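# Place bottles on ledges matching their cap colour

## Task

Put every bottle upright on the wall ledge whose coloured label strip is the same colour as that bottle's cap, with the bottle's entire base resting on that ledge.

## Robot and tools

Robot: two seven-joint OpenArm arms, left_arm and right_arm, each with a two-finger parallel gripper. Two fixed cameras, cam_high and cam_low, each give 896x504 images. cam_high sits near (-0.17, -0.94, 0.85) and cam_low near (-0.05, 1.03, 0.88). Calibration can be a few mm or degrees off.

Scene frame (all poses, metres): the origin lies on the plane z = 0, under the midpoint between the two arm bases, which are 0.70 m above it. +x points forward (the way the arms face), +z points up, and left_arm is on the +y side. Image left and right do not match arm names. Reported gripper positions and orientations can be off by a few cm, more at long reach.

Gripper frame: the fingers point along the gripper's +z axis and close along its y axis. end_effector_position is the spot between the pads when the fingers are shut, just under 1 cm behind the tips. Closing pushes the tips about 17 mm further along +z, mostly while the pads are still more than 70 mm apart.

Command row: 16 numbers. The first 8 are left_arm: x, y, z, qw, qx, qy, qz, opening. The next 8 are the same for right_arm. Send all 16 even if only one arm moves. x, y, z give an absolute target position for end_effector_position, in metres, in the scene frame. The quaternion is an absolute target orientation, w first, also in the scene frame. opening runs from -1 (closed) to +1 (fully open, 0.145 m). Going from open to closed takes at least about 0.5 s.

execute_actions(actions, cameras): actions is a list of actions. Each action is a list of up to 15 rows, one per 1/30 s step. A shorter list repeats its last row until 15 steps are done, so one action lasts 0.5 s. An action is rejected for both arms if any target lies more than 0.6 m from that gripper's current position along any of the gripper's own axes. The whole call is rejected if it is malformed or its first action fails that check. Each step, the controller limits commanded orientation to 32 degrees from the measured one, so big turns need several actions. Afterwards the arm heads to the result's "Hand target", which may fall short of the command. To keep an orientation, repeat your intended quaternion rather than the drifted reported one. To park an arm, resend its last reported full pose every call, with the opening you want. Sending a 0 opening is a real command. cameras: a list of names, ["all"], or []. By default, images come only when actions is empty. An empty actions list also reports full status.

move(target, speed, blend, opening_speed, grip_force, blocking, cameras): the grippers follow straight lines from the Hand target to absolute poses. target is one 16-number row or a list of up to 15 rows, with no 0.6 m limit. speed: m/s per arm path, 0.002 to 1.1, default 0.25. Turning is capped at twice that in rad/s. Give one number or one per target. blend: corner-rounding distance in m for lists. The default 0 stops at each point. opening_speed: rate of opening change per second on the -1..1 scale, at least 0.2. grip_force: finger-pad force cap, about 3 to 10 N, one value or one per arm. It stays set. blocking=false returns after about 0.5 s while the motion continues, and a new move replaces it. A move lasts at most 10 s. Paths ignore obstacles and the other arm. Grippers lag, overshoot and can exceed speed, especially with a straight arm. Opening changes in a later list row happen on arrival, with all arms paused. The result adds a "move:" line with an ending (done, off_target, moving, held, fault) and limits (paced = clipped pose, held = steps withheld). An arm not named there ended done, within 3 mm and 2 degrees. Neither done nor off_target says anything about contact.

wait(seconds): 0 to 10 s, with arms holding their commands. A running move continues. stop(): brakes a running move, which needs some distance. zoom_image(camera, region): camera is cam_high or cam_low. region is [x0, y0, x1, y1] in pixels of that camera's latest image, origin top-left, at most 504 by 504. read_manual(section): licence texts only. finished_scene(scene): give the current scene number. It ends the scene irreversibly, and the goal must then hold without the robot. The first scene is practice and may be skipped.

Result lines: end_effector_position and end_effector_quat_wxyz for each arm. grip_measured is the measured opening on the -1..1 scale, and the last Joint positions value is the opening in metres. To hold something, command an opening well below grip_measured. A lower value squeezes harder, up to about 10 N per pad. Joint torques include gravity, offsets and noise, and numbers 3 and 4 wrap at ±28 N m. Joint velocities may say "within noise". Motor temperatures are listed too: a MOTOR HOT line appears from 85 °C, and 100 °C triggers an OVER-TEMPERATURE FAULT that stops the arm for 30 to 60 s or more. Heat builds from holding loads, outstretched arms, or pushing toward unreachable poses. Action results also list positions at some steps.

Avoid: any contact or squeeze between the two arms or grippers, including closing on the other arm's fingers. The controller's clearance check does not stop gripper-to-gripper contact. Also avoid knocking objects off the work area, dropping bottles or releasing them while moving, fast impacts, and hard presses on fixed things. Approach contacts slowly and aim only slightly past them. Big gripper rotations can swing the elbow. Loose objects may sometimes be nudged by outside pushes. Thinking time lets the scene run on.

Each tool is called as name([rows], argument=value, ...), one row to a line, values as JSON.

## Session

execute_actions(actions=[])

zoom_image(camera="cam_low", region=[320, 120, 620, 400])

zoom_image(camera="cam_high", region=[430, 200, 690, 420])

Scene clock: 0.00 s.
left_arm: end_effector_position=(+0.2239, +0.1828, +0.6144) grip_measured=+1.00 end_effector_quat_wxyz=(-0.319, +0.395, -0.515, +0.691) | right_arm: end_effector_position=(+0.4009, -0.1655, +0.3728) grip_measured=+1.00 end_effector_quat_wxyz=(+0.260, +0.265, +0.837, +0.401)
Joint positions: left_arm=[-1.106 0.942 0.535 2.339 -0.48 -0.199 -0.367 0.145] | right_arm=[0.583 0.619 -0.841 0.925 -1.182 -0.496 -0.047 0.145]
Joint velocities: within noise
Joint torques (N m): no reading
Motor temperatures (°C): left_arm=[21 21 22 20 21 23 21] | right_arm=[20 22 21 19 20 19 21]
Hand target: left_arm +0.2239, +0.1828, +0.6144; -0.319, +0.395, -0.515, +0.691 | right_arm +0.4009, -0.1655, +0.3728; +0.260, +0.265, +0.837, +0.401
Tool commands: left_gripper/opening=+1.0 right_gripper/opening=+1.0

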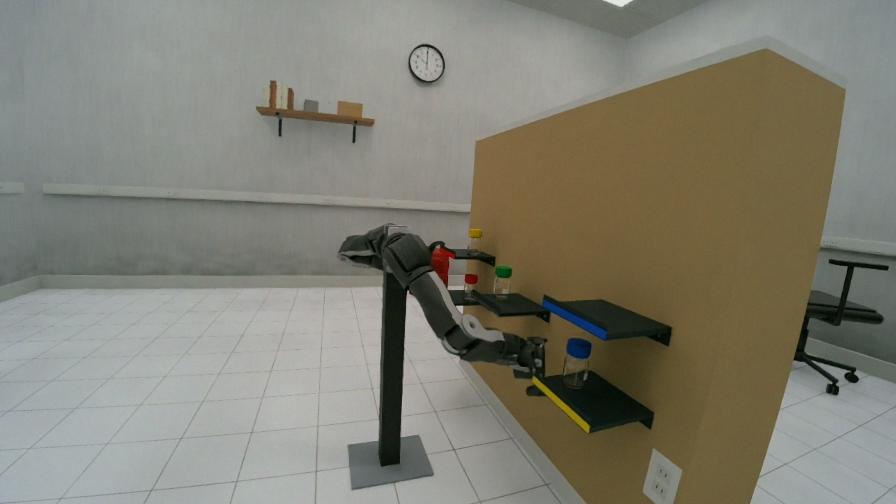

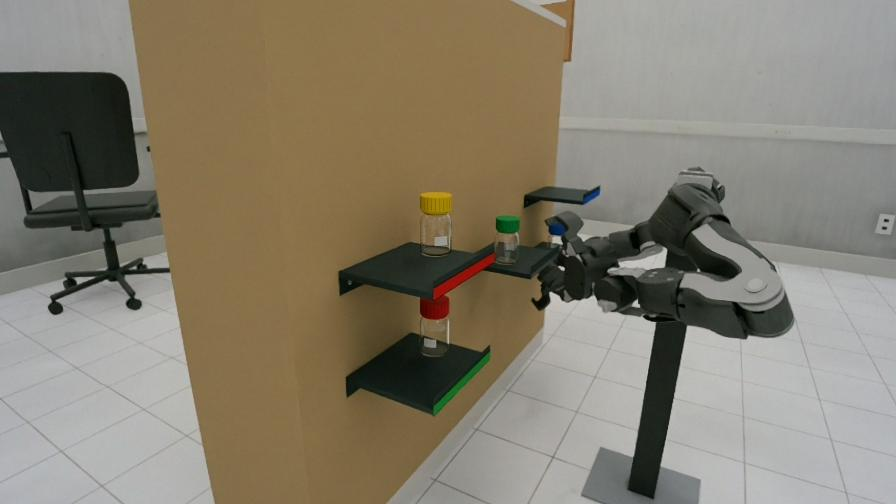

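Scaled by 1.680 from the camera's 896x504 image, which has a finer 1280x720 frame.

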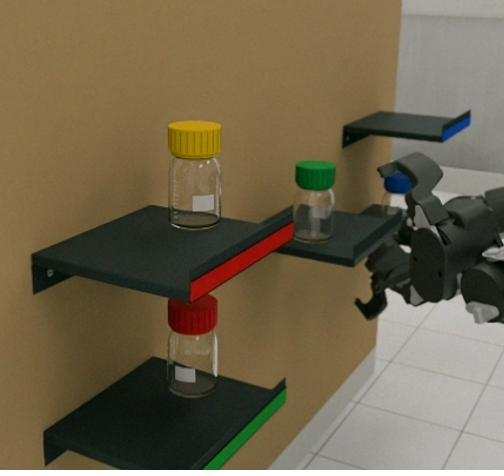

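Scaled by 1.938 from the camera's 896x504 image, which has a finer 1280x720 frame.

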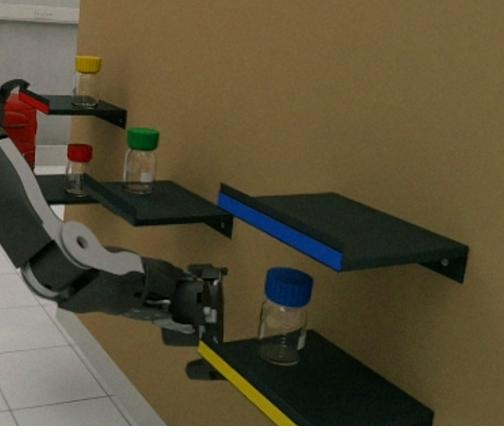

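zoom_image(camera="cam_low", region=[330, 180, 530, 420])

zoom_image(camera="cam_high", region=[430, 220, 560, 330])

zoom_image(camera="cam_high", region=[520, 280, 690, 440])

zoom_image(camera="cam_low", region=[470, 170, 620, 320])

Scaled by 2.100 from the camera's 896x504 image, which has a finer 1280x720 frame.

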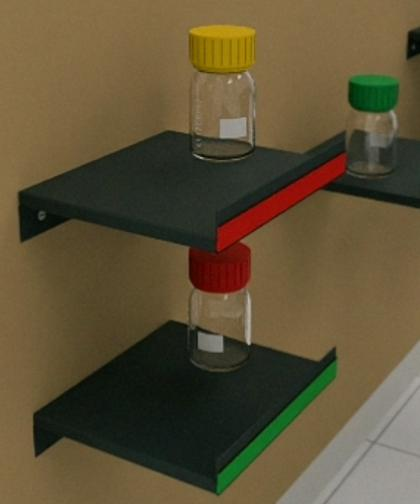

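Scaled by 3.877 from the camera's 896x504 image, which has a finer 1280x720 frame.

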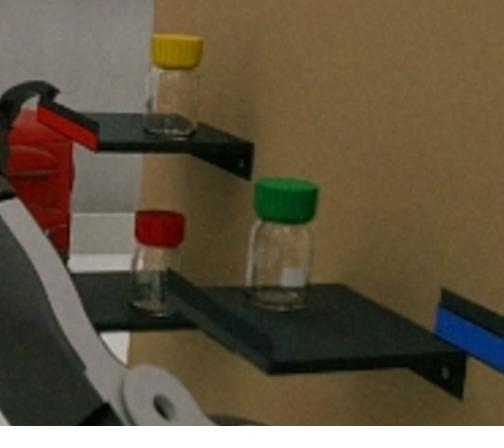

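Scaled by 2.965 from the camera's 896x504 image, which has a finer 1280x720 frame.

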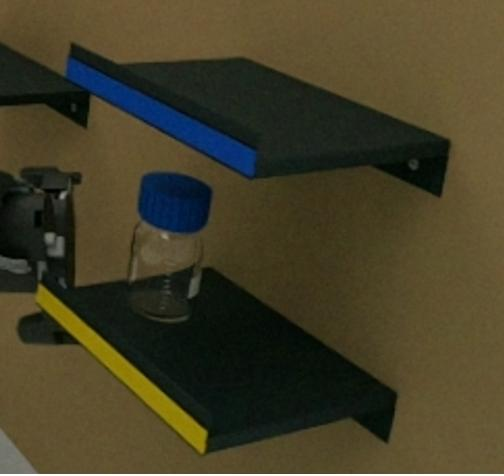

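Scaled by 3.360 from the camera's 896x504 image, which has a finer 1280x720 frame.

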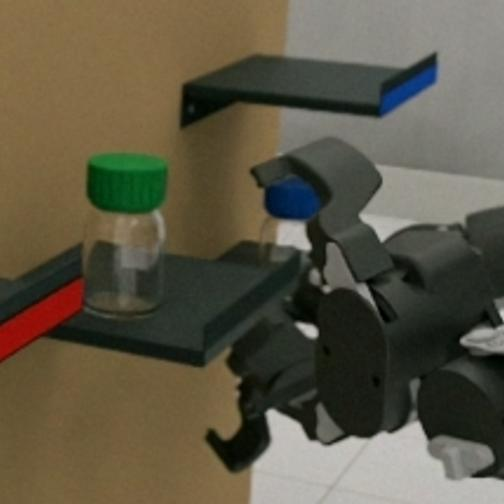

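move([
  [0.28, 0.23, 0.66, -0.0616,0.7044,0.0616,0.7044, 0.4, 0.31, -0.17, 0.42, 0.260,0.265,0.837,0.401, 0.4],
  [0.307, 0.290, 0.681, -0.153, 0.69, 0.153, 0.69, 0.4, 0.28, -0.2, 0.49, 0,0.7071,0,0.7071, 0.4],
  [0.307, 0.290, 0.681, -0.153, 0.69, 0.153, 0.69, 0.4, 0.295, -0.313, 0.483, 0.135,0.694,-0.135,0.694, 0.4],
], cameras=["all"], speed=[0.3,0.3,0.25])

zoom_image(camera="cam_low", region=[380, 150, 580, 320])

zoom_image(camera="cam_high", region=[430, 220, 680, 440])

Scene clock: 101.27 s.
left_arm: end_effector_position=(+0.3064, +0.2894, +0.6823) grip_measured=+0.40 end_effector_quat_wxyz=(-0.151, +0.688, +0.153, +0.693) | right_arm: end_effector_position=(+0.2955, -0.3114, +0.4844) grip_measured=+0.40 end_effector_quat_wxyz=(+0.133, +0.693, -0.132, +0.697)
Joint positions: left_arm=[0.141 0.688 0.181 2.328 0.994 0.78 -0.925 0.105] | right_arm=[-0.373 0.609 -0.015 1.777 0.566 -0.215 -0.508 0.105]
Joint torques (N m): left_arm=[4.73 4.31 0.69 1.84 -0.12 -0.34 -0.05] | right_arm=[1.67 3.39 2.67 3.23 -0.1 -0.27 -0.15]
Hand target: left_arm +0.3070, +0.2900, +0.6810; -0.153, +0.690, +0.153, +0.690 | right_arm +0.2950, -0.3130, +0.4830; +0.135, +0.694, -0.135, +0.694
Off the commanded pose: left_arm 0.002 m, 0 deg | right_arm 0.002 m, 1 deg.
joint sent to its limit (left arm) — joint 6 (wrist pitch), upper limit. The joint targets still meet the commanded pose.
move: done

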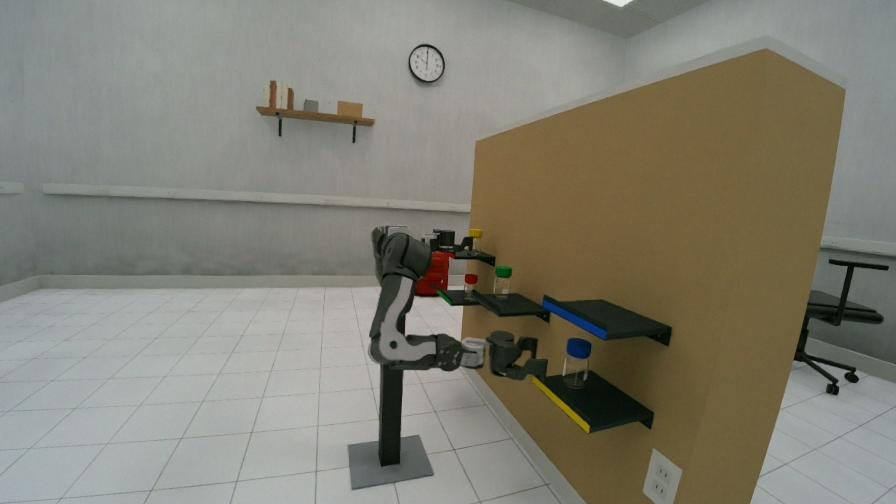

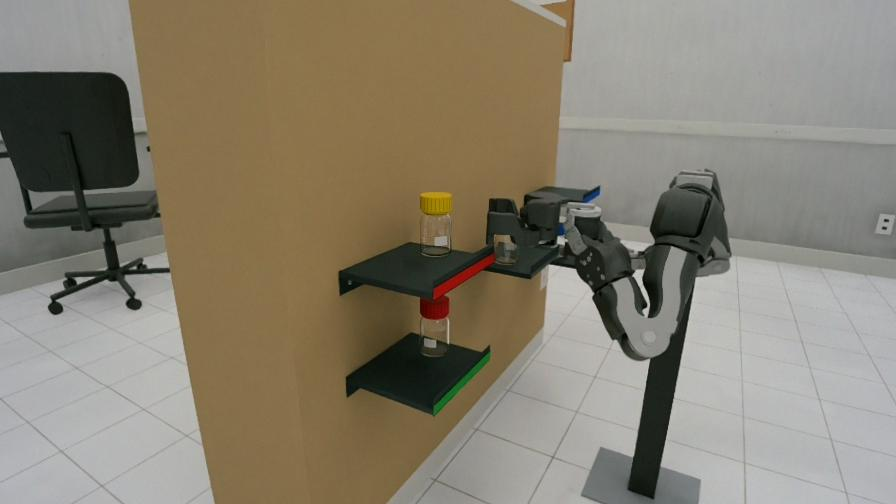

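Scaled by 2.520 from the camera's 896x504 image, which has a finer 1280x720 frame.

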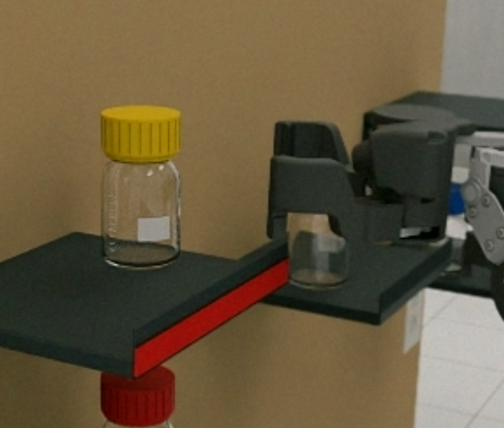

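Scaled by 2.016 from the camera's 896x504 image, which has a finer 1280x720 frame.

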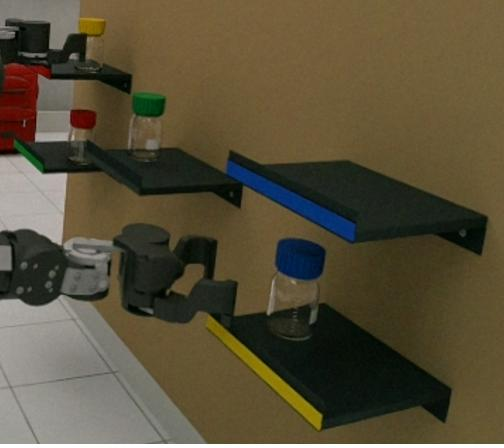

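move([
  [0.3885, 0.3285, 0.681, -0.153, 0.69, 0.153, 0.69, 0.4, 0.388, -0.350, 0.483, 0.135,0.694,-0.135,0.694, 0.4],
  [0.3885, 0.3285, 0.681, -0.153, 0.69, 0.153, 0.69, -0.6, 0.388, -0.350, 0.483, 0.135,0.694,-0.135,0.694, -0.6],
], cameras=["all"], speed=[0.15,0.15], opening_speed=0.8)

zoom_image(camera="cam_high", region=[430, 220, 680, 440])

zoom_image(camera="cam_low", region=[380, 170, 580, 290])

Scene clock: 116.87 s.
left_arm: end_effector_position=(+0.3878, +0.3295, +0.6825) grip_measured=-0.24 end_effector_quat_wxyz=(-0.155, +0.688, +0.155, +0.691) | right_arm: end_effector_position=(+0.3880, -0.3518, +0.4854) grip_measured=-0.40 end_effector_quat_wxyz=(+0.138, +0.692, -0.137, +0.696)
Joint positions: left_arm=[0.468 0.776 -0.045 1.847 0.911 0.615 -0.716 0.058] | right_arm=[0.133 0.616 -0.137 1.309 0.633 -0.164 -0.349 0.045]
Joint torques (N m): left_arm=[6.74 4.26 1.54 2.84 -0.13 -0.53 0.19] | right_arm=[4.07 4.36 1.87 3.19 -0.04 -0.45 0.15]
Hand target: left_arm +0.3885, +0.3285, +0.6810; -0.153, +0.690, +0.153, +0.690 | right_arm +0.3880, -0.3500, +0.4831; +0.135, +0.694, -0.135, +0.694
Off the commanded pose: left_arm 0.002 m, 0 deg | right_arm 0.003 m, 0 deg.
move: done

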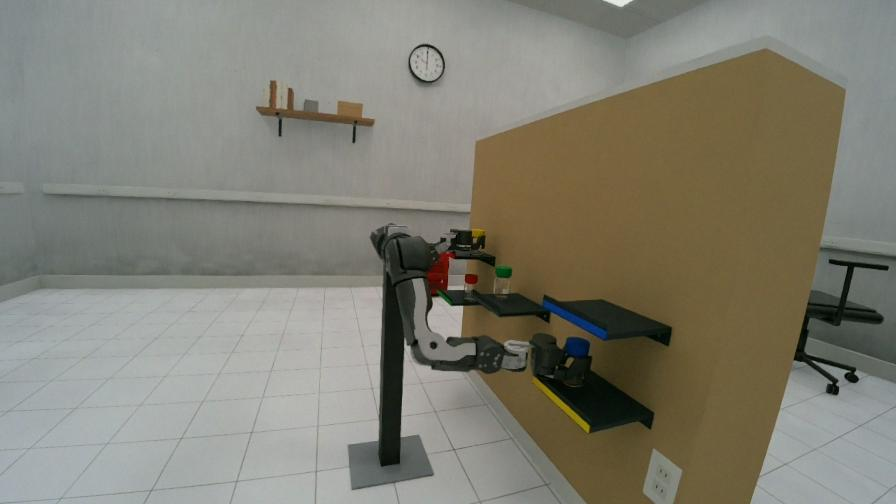

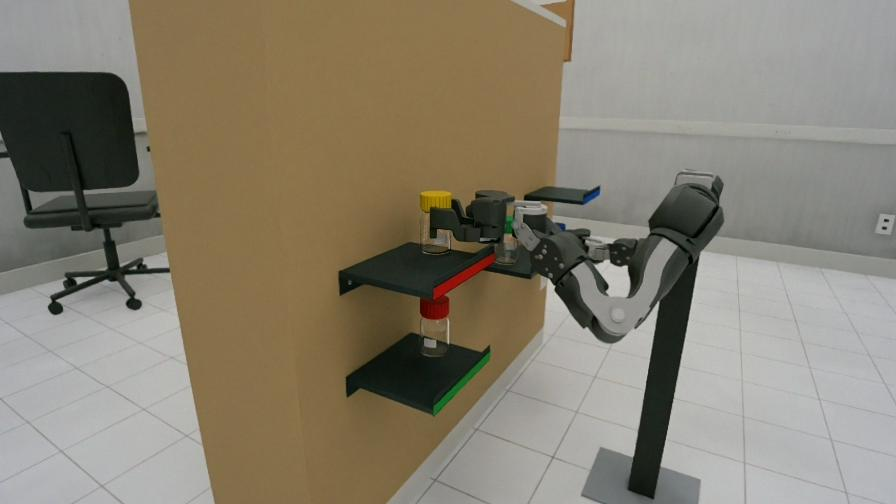

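Scaled by 2.016 from the camera's 896x504 image, which has a finer 1280x720 frame.

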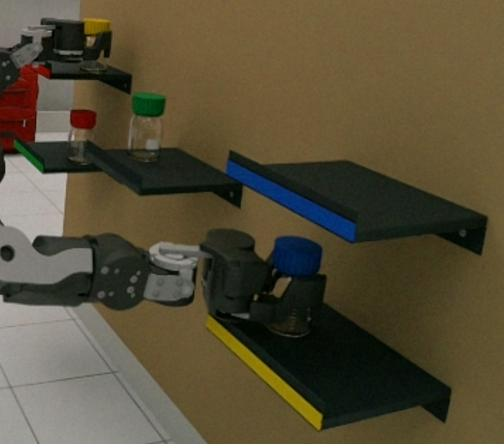

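Scaled by 2.520 from the camera's 896x504 image, which has a finer 1280x720 frame.

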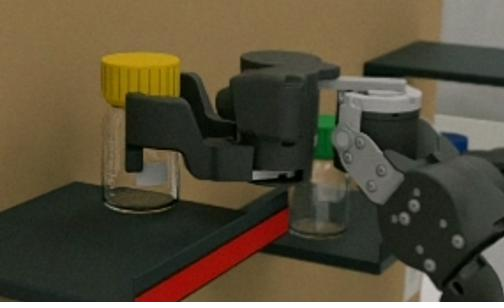

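move([
  [0.3885, 0.3285, 0.681, -0.153, 0.69, 0.153, 0.69, -0.6, 0.388, -0.350, 0.483, 0.135,0.694,-0.135,0.694, 0.2],
  [0.3885, 0.3285, 0.681, -0.153, 0.69, 0.153, 0.69, -0.6, 0.376, -0.3455, 0.483, 0.135,0.694,-0.135,0.694, 0.2],
  [0.3885, 0.3285, 0.681, -0.153, 0.69, 0.153, 0.69, -0.6, 0.376, -0.3455, 0.483, 0.135,0.694,-0.135,0.694, -0.6],
  [0.3885, 0.3285, 0.72, -0.153, 0.69, 0.153, 0.69, -0.6, 0.376, -0.3455, 0.483, 0.135,0.694,-0.135,0.694, -0.6],
], cameras=["all"], speed=[0.15,0.1,0.15,0.1], opening_speed=0.8)

zoom_image(camera="cam_high", region=[430, 220, 680, 440])

Scene clock: 133.30 s.
left_arm: end_effector_position=(+0.3882, +0.3282, +0.7212) grip_measured=-0.24 end_effector_quat_wxyz=(-0.152, +0.690, +0.151, +0.691) | right_arm: end_effector_position=(+0.3765, -0.3441, +0.4821) grip_measured=-0.24 end_effector_quat_wxyz=(+0.133, +0.695, -0.133, +0.694)
Joint positions: left_arm=[0.633 0.774 -0.046 1.844 0.97 0.776 -0.743 0.058] | right_arm=[0.066 0.62 -0.127 1.377 0.633 -0.164 -0.369 0.057]
Joint torques (N m): left_arm=[7 3.2 1.58 2.33 -0.23 -0.64 -0.03] | right_arm=[3.71 5.26 3.43 4.03 -0.06 -0.41 -0.1]
Hand target: left_arm +0.3885, +0.3286, +0.7199; -0.153, +0.690, +0.153, +0.690 | right_arm +0.3760, -0.3455, +0.4830; +0.135, +0.694, -0.135, +0.694
Off the commanded pose: left_arm 0.001 m, 0 deg | right_arm 0.002 m, 0 deg.
move: done

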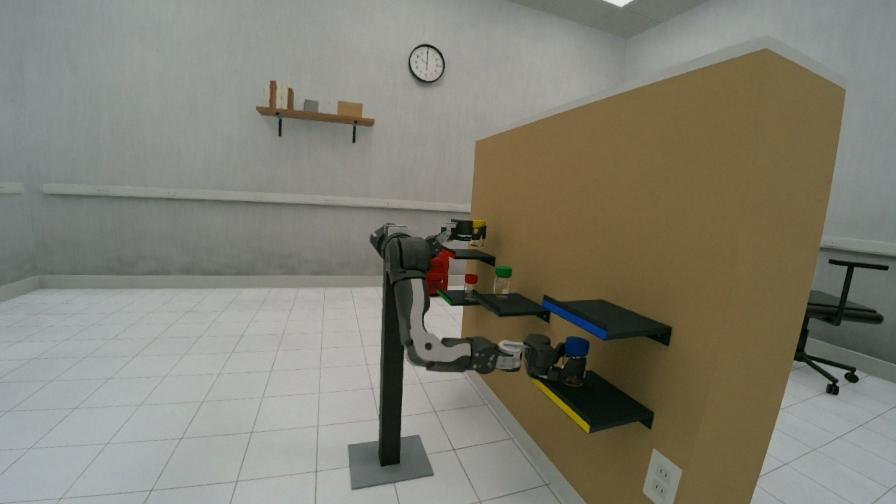

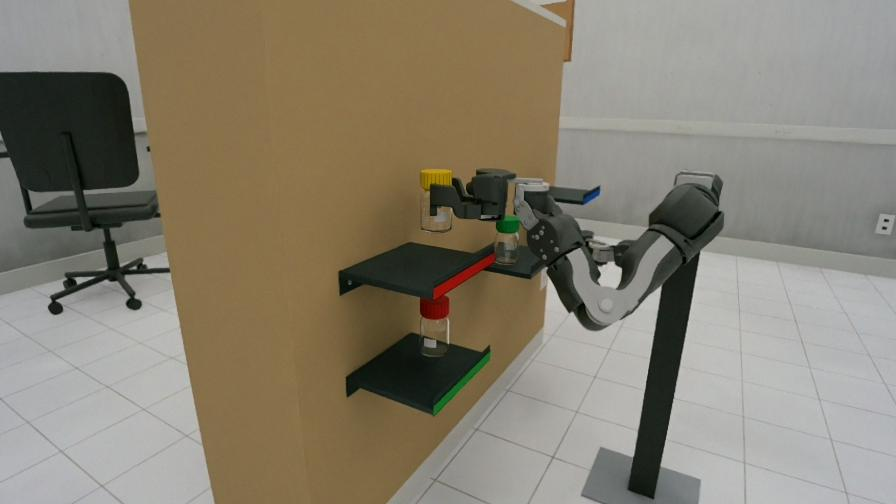

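Scaled by 2.016 from the camera's 896x504 image, which has a finer 1280x720 frame.

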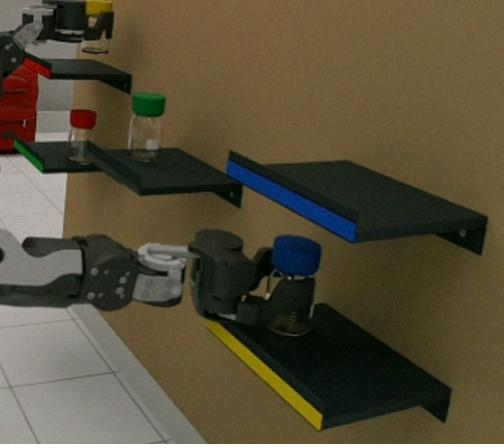

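move([
  [0.386, 0.25, 0.73, -0.0616,0.7044,0.0616,0.7044, -0.6, 0.376, -0.3455, 0.518, 0.135,0.694,-0.135,0.694, -0.6],
  [0.385, 0.2, 0.735, 0,0.7071,0,0.7071, -0.6, 0.385, -0.205, 0.535, 0.0616,0.7044,-0.0616,0.7044, -0.6],
  [0.385, 0.17, 0.735, 0,0.7071,0,0.7071, -0.6, 0.385, -0.205, 0.735, 0.0616,0.7044,-0.0616,0.7044, -0.6],
  [0.385, 0.14, 0.735, 0,0.7071,0,0.7071, -0.6, 0.38, -0.385, 0.73, 0.135,0.694,-0.135,0.694, -0.6],
], cameras=["all"], speed=[0.1,0.15,0.15,0.15], blend=[0,0.02,0.02,0])

zoom_image(camera="cam_high", region=[430, 180, 680, 400])

zoom_image(camera="cam_low", region=[400, 130, 620, 300])

Scene clock: 158.57 s.
left_arm: end_effector_position=(+0.3854, +0.1397, +0.7332) grip_measured=-0.24 end_effector_quat_wxyz=(+0.003, +0.709, +0.000, +0.705) | right_arm: end_effector_position=(+0.3804, -0.3851, +0.7261) grip_measured=-0.24 end_effector_quat_wxyz=(+0.136, +0.700, -0.135, +0.688)
Joint positions: left_arm=[0.902 0.574 -0.507 2.054 1.268 0.782 -1.045 0.058] | right_arm=[0.531 1.143 -0.046 1.704 1.228 0.556 -0.552 0.057]
Joint torques (N m): left_arm=[8.93 0.88 1.58 2 -0.36 -0.34 -0.05] | right_arm=[4.63 6.11 4.83 1.91 -0.27 -0.71 0.15]
Hand target: left_arm +0.3850, +0.1400, +0.7349; +0.000, +0.707, +0.000, +0.707 | right_arm +0.3800, -0.3850, +0.7299; +0.135, +0.694, -0.135, +0.694
Off the commanded pose: left_arm 0.002 m, 1 deg | right_arm 0.004 m, 1 deg.
joint sent to its limit (left arm) — joint 6 (wrist pitch), upper limit. The joint targets still meet the commanded pose.
move: off_target (right_arm)

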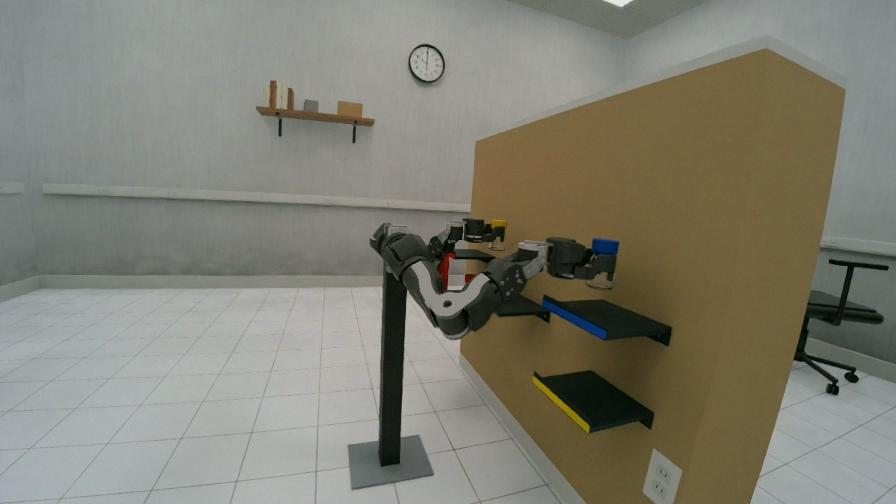

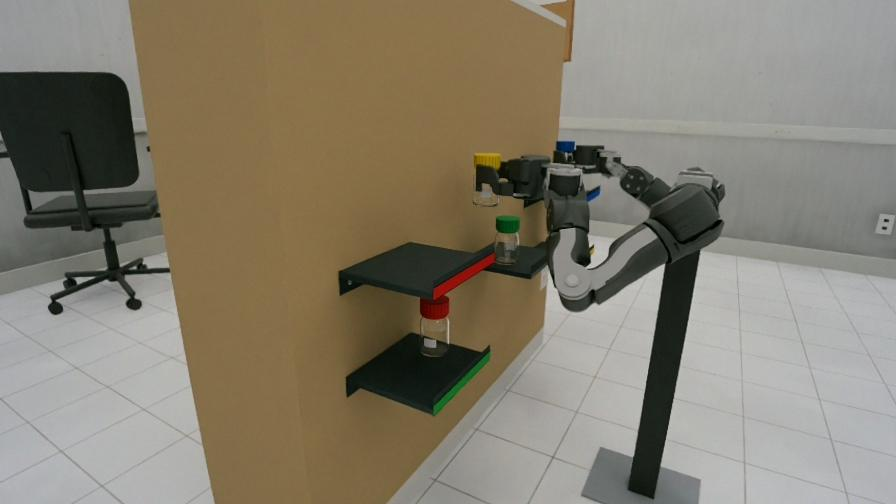

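Scaled by 2.016 from the camera's 896x504 image, which has a finer 1280x720 frame.

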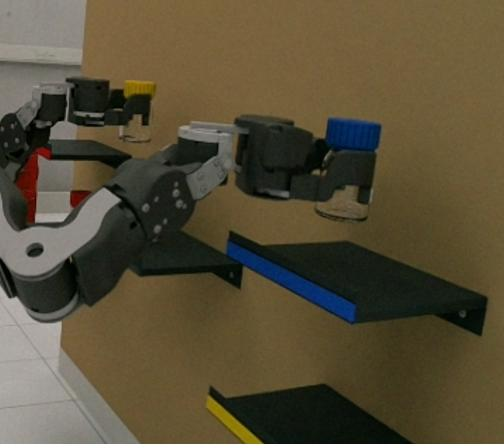

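Scaled by 2.291 from the camera's 896x504 image, which has a finer 1280x720 frame.

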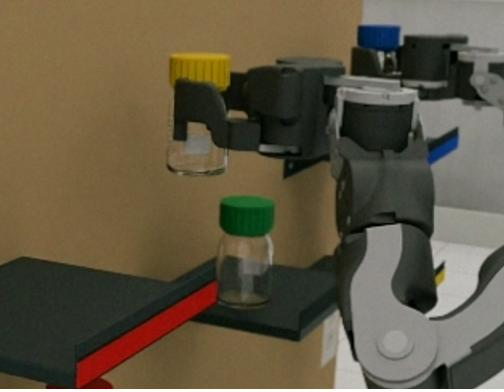

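move([
  [0.388, -0.058, 0.735, 0.153, 0.69, -0.153, 0.69, -0.6, 0.38, -0.385, 0.70, 0.135,0.694,-0.135,0.694, -0.6],
  [0.388, -0.06, 0.61, 0.153, 0.69, -0.153, 0.69, -0.6, 0.38, -0.385, 0.69, 0.135,0.694,-0.135,0.694, -0.6],
  [0.388, -0.06, 0.595, 0.153, 0.69, -0.153, 0.69, -0.6, 0.38, -0.385, 0.677, 0.135,0.694,-0.135,0.694, -0.6],
], cameras=["all"], speed=[0.15,0.12,0.02])

zoom_image(camera="cam_high", region=[540, 220, 680, 340])

zoom_image(camera="cam_low", region=[450, 180, 600, 300])

zoom_image(camera="cam_high", region=[440, 220, 580, 340])

Scene clock: 181.47 s.
left_arm: end_effector_position=(+0.3880, -0.0600, +0.5959) grip_measured=-0.24 end_effector_quat_wxyz=(+0.153, +0.692, -0.152, +0.689) | right_arm: end_effector_position=(+0.3799, -0.3849, +0.6748) grip_measured=-0.24 end_effector_quat_wxyz=(+0.136, +0.698, -0.135, +0.689)
Joint positions: left_arm=[0.824 0.227 -1.142 1.64 0.849 0.215 -0.736 0.058] | right_arm=[0.286 1.143 -0.025 1.714 1.19 0.331 -0.535 0.057]
Joint torques (N m): left_arm=[7.98 -0.99 1.88 3.1 -0.41 -0.8 0.21] | right_arm=[4.23 6.42 4.6 1.73 -0.35 -0.71 0.17]
Motor temperatures (°C): left_arm=[26 21 23 21 22 24 21] | right_arm=[23 24 24 20 20 20 21]
Hand target: left_arm +0.3880, -0.0600, +0.5950; +0.153, +0.690, -0.153, +0.690 | right_arm +0.3800, -0.3850, +0.6771; +0.135, +0.694, -0.135, +0.694
Off the commanded pose: left_arm 0.001 m, 0 deg | right_arm 0.002 m, 1 deg.
move: done

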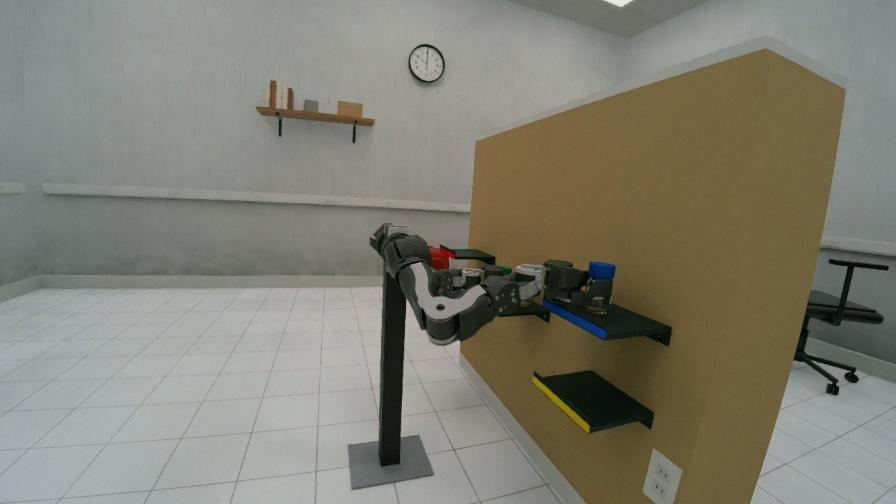

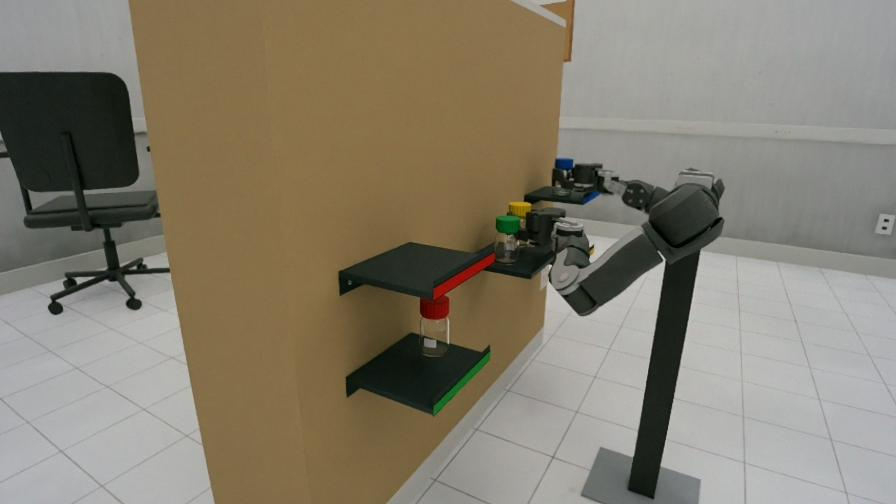

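Scaled by 3.600 from the camera's 896x504 image, which has a finer 1280x720 frame.

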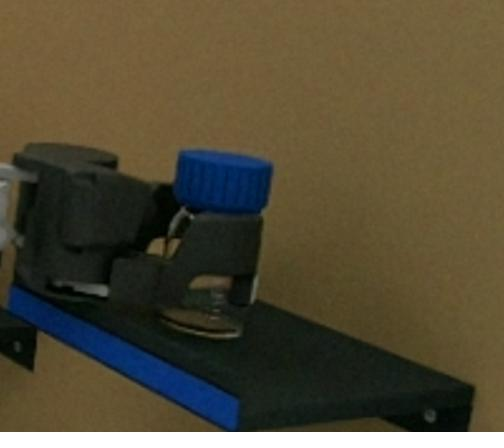

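Scaled by 3.360 from the camera's 896x504 image, which has a finer 1280x720 frame.

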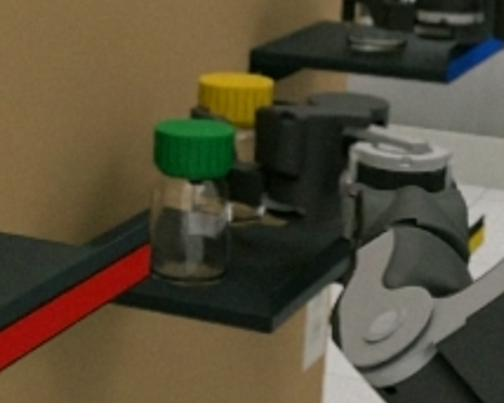

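Scaled by 3.600 from the camera's 896x504 image, which has a finer 1280x720 frame.

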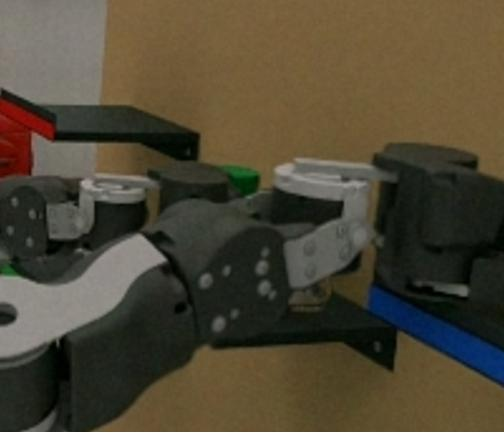

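move([
  [0.388, -0.062, 0.584, 0.153, 0.69, -0.153, 0.69, -0.6, 0.38, -0.385, 0.669, 0.135,0.694,-0.135,0.694, -0.6],
], cameras=["all"], speed=[0.02])

zoom_image(camera="cam_high", region=[540, 220, 680, 340])

zoom_image(camera="cam_low", region=[450, 180, 600, 300])

Scene clock: 206.50 s.
left_arm: end_effector_position=(+0.3886, -0.0608, +0.5844) grip_measured=-0.24 end_effector_quat_wxyz=(+0.151, +0.692, -0.152, +0.689) | right_arm: end_effector_position=(+0.3794, -0.3854, +0.6742) grip_measured=-0.24 end_effector_quat_wxyz=(+0.139, +0.690, -0.134, +0.698)
Joint positions: left_arm=[0.813 0.227 -1.17 1.609 0.835 0.171 -0.731 0.058] | right_arm=[0.266 1.143 -0.025 1.713 1.171 0.29 -0.531 0.057]
Joint torques (N m): left_arm=[8 -1.73 1.88 3.18 -0.39 -0.77 0.2] | right_arm=[2.81 5.21 3.69 1.14 -0.06 -0.44 0.1]
Hand target: left_arm +0.3880, -0.0620, +0.5840; +0.153, +0.690, -0.153, +0.690 | right_arm +0.3799, -0.3851, +0.6690; +0.135, +0.694, -0.135, +0.694
Off the commanded pose: left_arm 0.001 m, 0 deg | right_arm 0.005 m, 1 deg.
move: off_target (right_arm)

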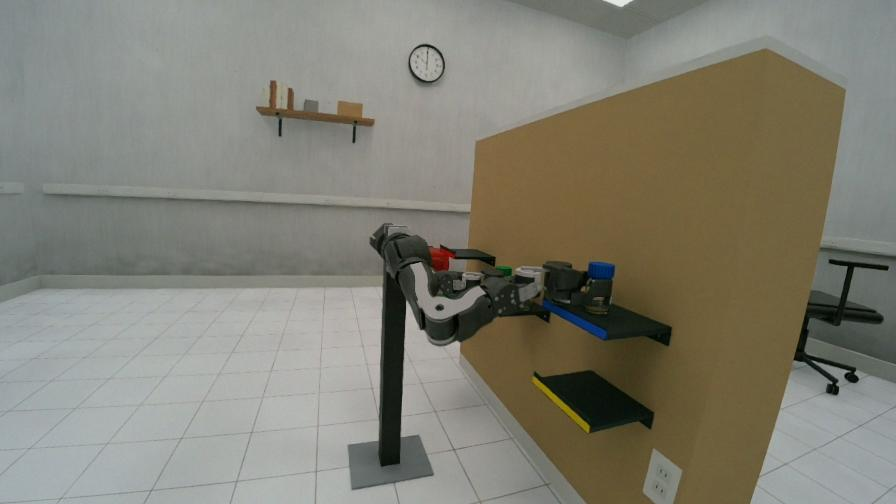

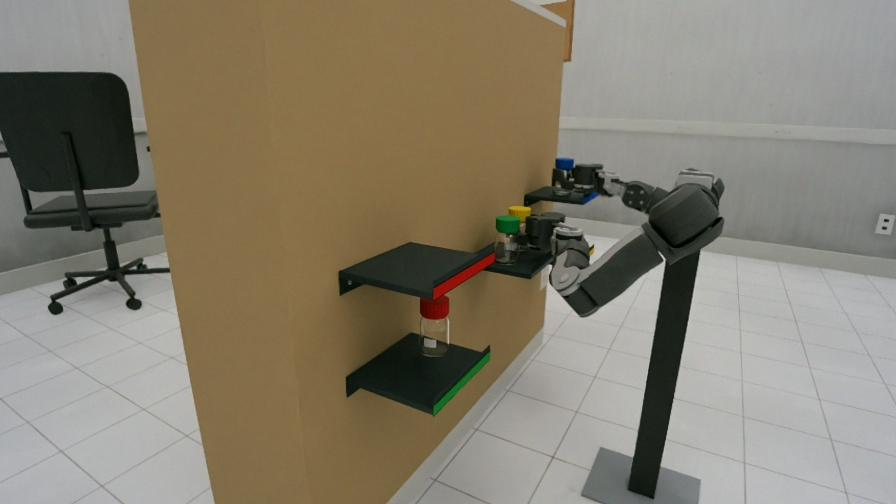

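Scaled by 3.600 from the camera's 896x504 image, which has a finer 1280x720 frame.

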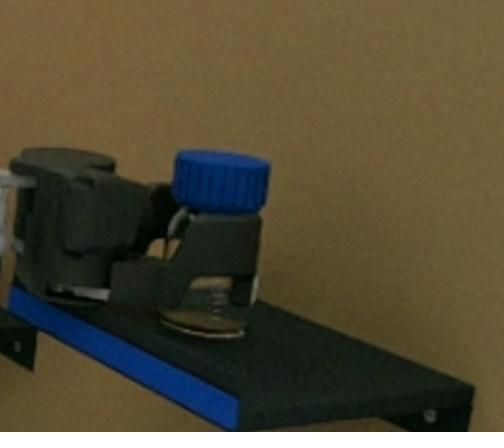

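Scaled by 3.360 from the camera's 896x504 image, which has a finer 1280x720 frame.

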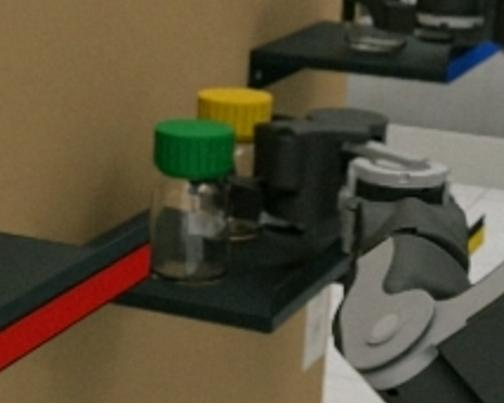

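move([
  [0.388, -0.062, 0.581, 0.153, 0.69, -0.153, 0.69, -0.6, 0.38, -0.385, 0.674, 0.135,0.694,-0.135,0.694, -0.6],
  [0.388, -0.062, 0.581, 0.153, 0.69, -0.153, 0.69, 0.0, 0.38, -0.385, 0.674, 0.135,0.694,-0.135,0.694, 0.2],
  [0.308, -0.025, 0.583, 0.153, 0.69, -0.153, 0.69, 0.0, 0.30, -0.353, 0.676, 0.135,0.694,-0.135,0.694, 0.2],
], cameras=["all"], speed=[0.02,0.1,0.12], opening_speed=0.6)

zoom_image(camera="cam_high", region=[440, 220, 680, 400])

zoom_image(camera="cam_low", region=[450, 180, 600, 300])

Scene clock: 225.10 s.
left_arm: end_effector_position=(+0.3082, -0.0254, +0.5844) grip_measured=+0.00 end_effector_quat_wxyz=(+0.156, +0.689, -0.153, +0.691) | right_arm: end_effector_position=(+0.3006, -0.3512, +0.6757) grip_measured=+0.20 end_effector_quat_wxyz=(+0.131, +0.694, -0.133, +0.695)
Joint positions: left_arm=[0.616 0.452 -1.219 2.06 0.749 0.222 -0.909 0.076] | right_arm=[-0.376 1.013 0.613 2.169 1.215 0.413 -0.628 0.09]
Joint torques (N m): left_arm=[5.5 -0.59 1.65 3.9 -0.32 -0.34 -0.05] | right_arm=[1.96 5.68 4.34 1.51 -0.21 -0.23 -0.14]
Hand target: left_arm +0.3080, -0.0250, +0.5830; +0.153, +0.690, -0.153, +0.690 | right_arm +0.3000, -0.3530, +0.6760; +0.135, +0.694, -0.135, +0.694
Off the commanded pose: left_arm 0.001 m, 0 deg | right_arm 0.002 m, 0 deg.
move: done

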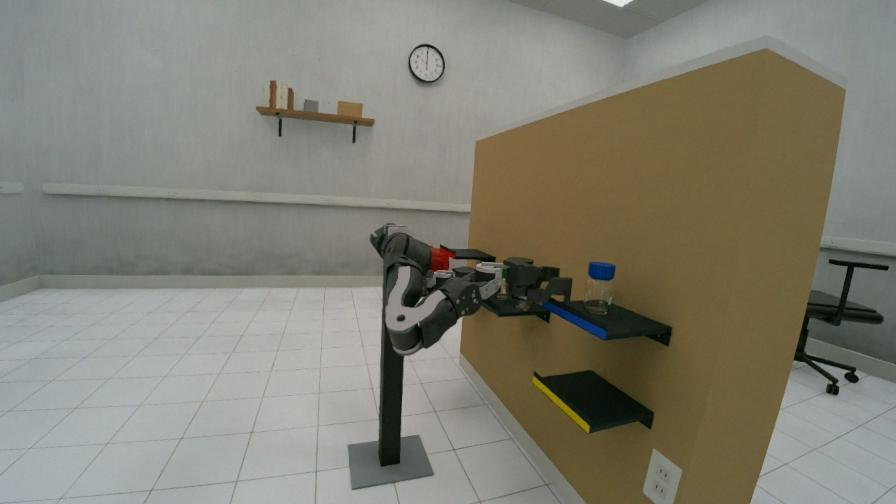

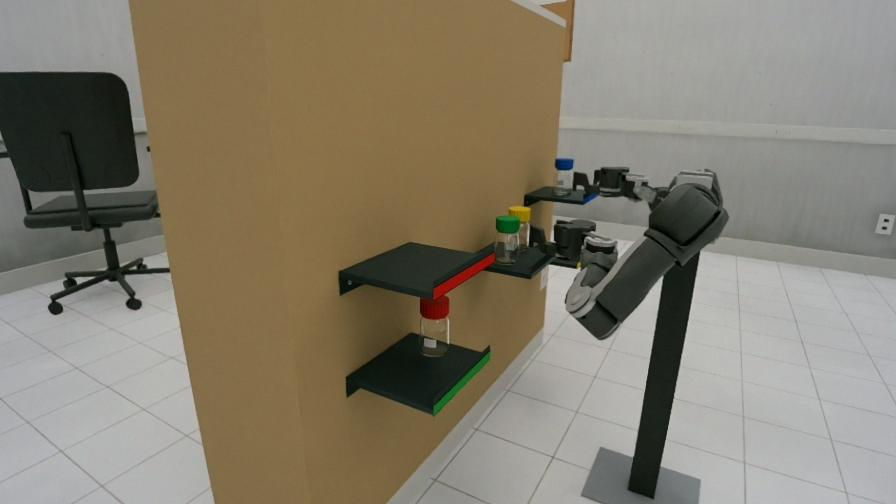

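Scaled by 2.100 from the camera's 896x504 image, which has a finer 1280x720 frame.

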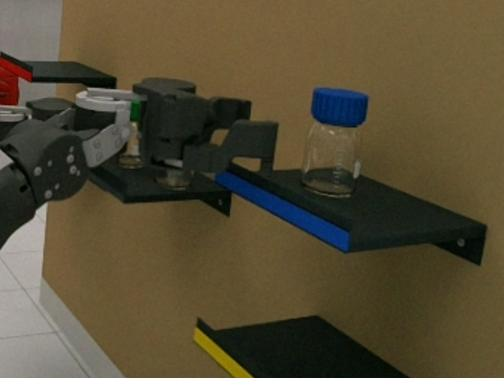

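Scaled by 3.360 from the camera's 896x504 image, which has a finer 1280x720 frame.

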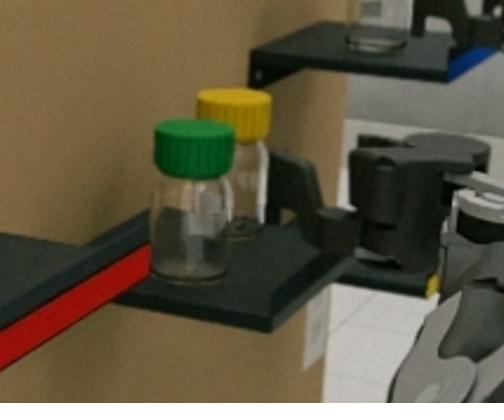

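move([
  [0.285, 0.03, 0.57, 0.0616,0.7044,-0.0616,0.7044, 0.0, 0.275, -0.3, 0.67, 0.0616,0.7044,-0.0616,0.7044, 0.2],
  [0.28, 0.15, 0.53, 0,0.7071,0,0.7071, 0.0, 0.278, -0.2, 0.62, 0,0.7071,0,0.7071, 0.2],
  [0.300, 0.296, 0.484, -0.153, 0.69, 0.153, 0.69, 0.4, 0.295, -0.067, 0.583, 0,0.7071,0,0.7071, 0.05],
], cameras=["all"], speed=[0.2,0.2,0.2], blend=[0.02,0.02,0])

zoom_image(camera="cam_high", region=[440, 230, 600, 350])

zoom_image(camera="cam_low", region=[400, 180, 600, 380])

Scene clock: 247.77 s.
left_arm: end_effector_position=(+0.2995, +0.2968, +0.4845) grip_measured=+0.40 end_effector_quat_wxyz=(-0.155, +0.690, +0.152, +0.690) | right_arm: end_effector_position=(+0.2947, -0.0661, +0.5837) grip_measured=+0.05 end_effector_quat_wxyz=(-0.004, +0.706, +0.001, +0.708)
Joint positions: left_arm=[0.097 1.084 -0.903 1.8 0.802 -0.53 -1.146 0.105] | right_arm=[0.087 0.332 -0.791 2.221 0.329 0.445 -0.943 0.079]
Joint torques (N m): left_arm=[4.34 4.31 2.03 2.85 -0.24 -0.39 0.21] | right_arm=[2.52 -0.65 1.14 3.43 -0.4 -0.13 -0.15]
Hand target: left_arm +0.3000, +0.2960, +0.4840; -0.153, +0.690, +0.153, +0.690 | right_arm +0.2950, -0.0670, +0.5830; +0.000, +0.707, +0.000, +0.707
Off the commanded pose: left_arm 0.001 m, 0 deg | right_arm 0.001 m, 0 deg.
move: done

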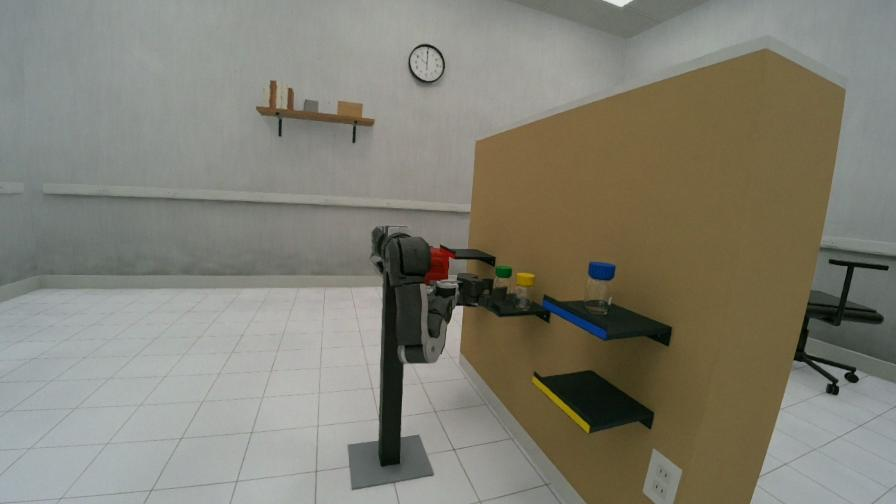

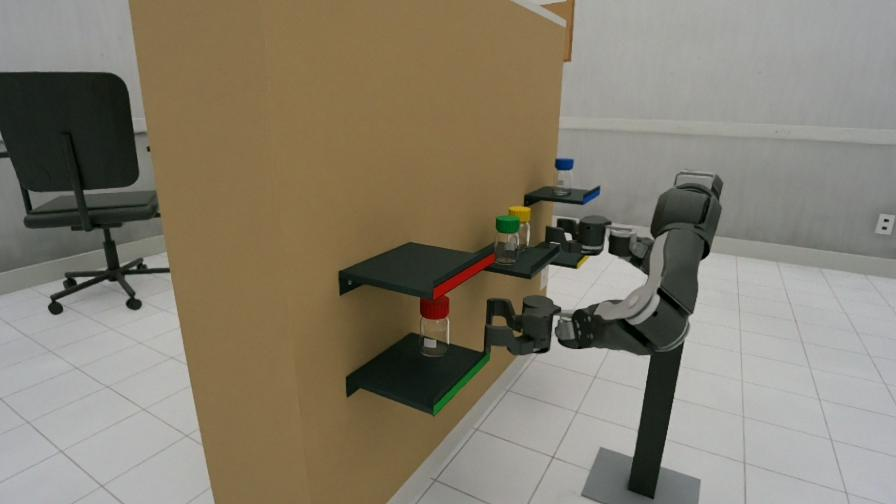

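Scaled by 3.150 from the camera's 896x504 image, which has a finer 1280x720 frame.

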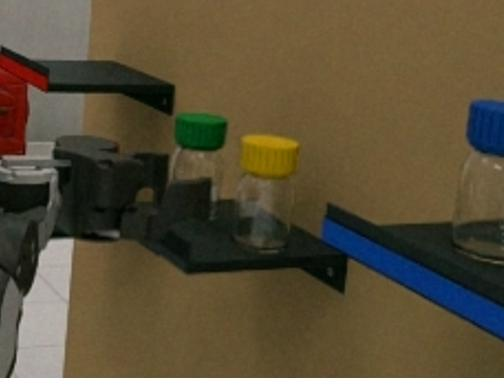

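Scaled by 2.520 from the camera's 896x504 image, which has a finer 1280x720 frame.

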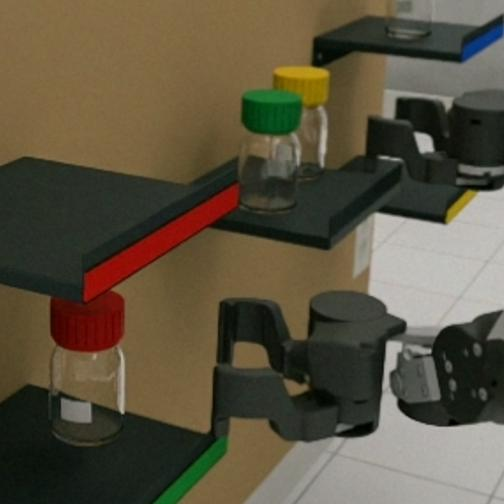

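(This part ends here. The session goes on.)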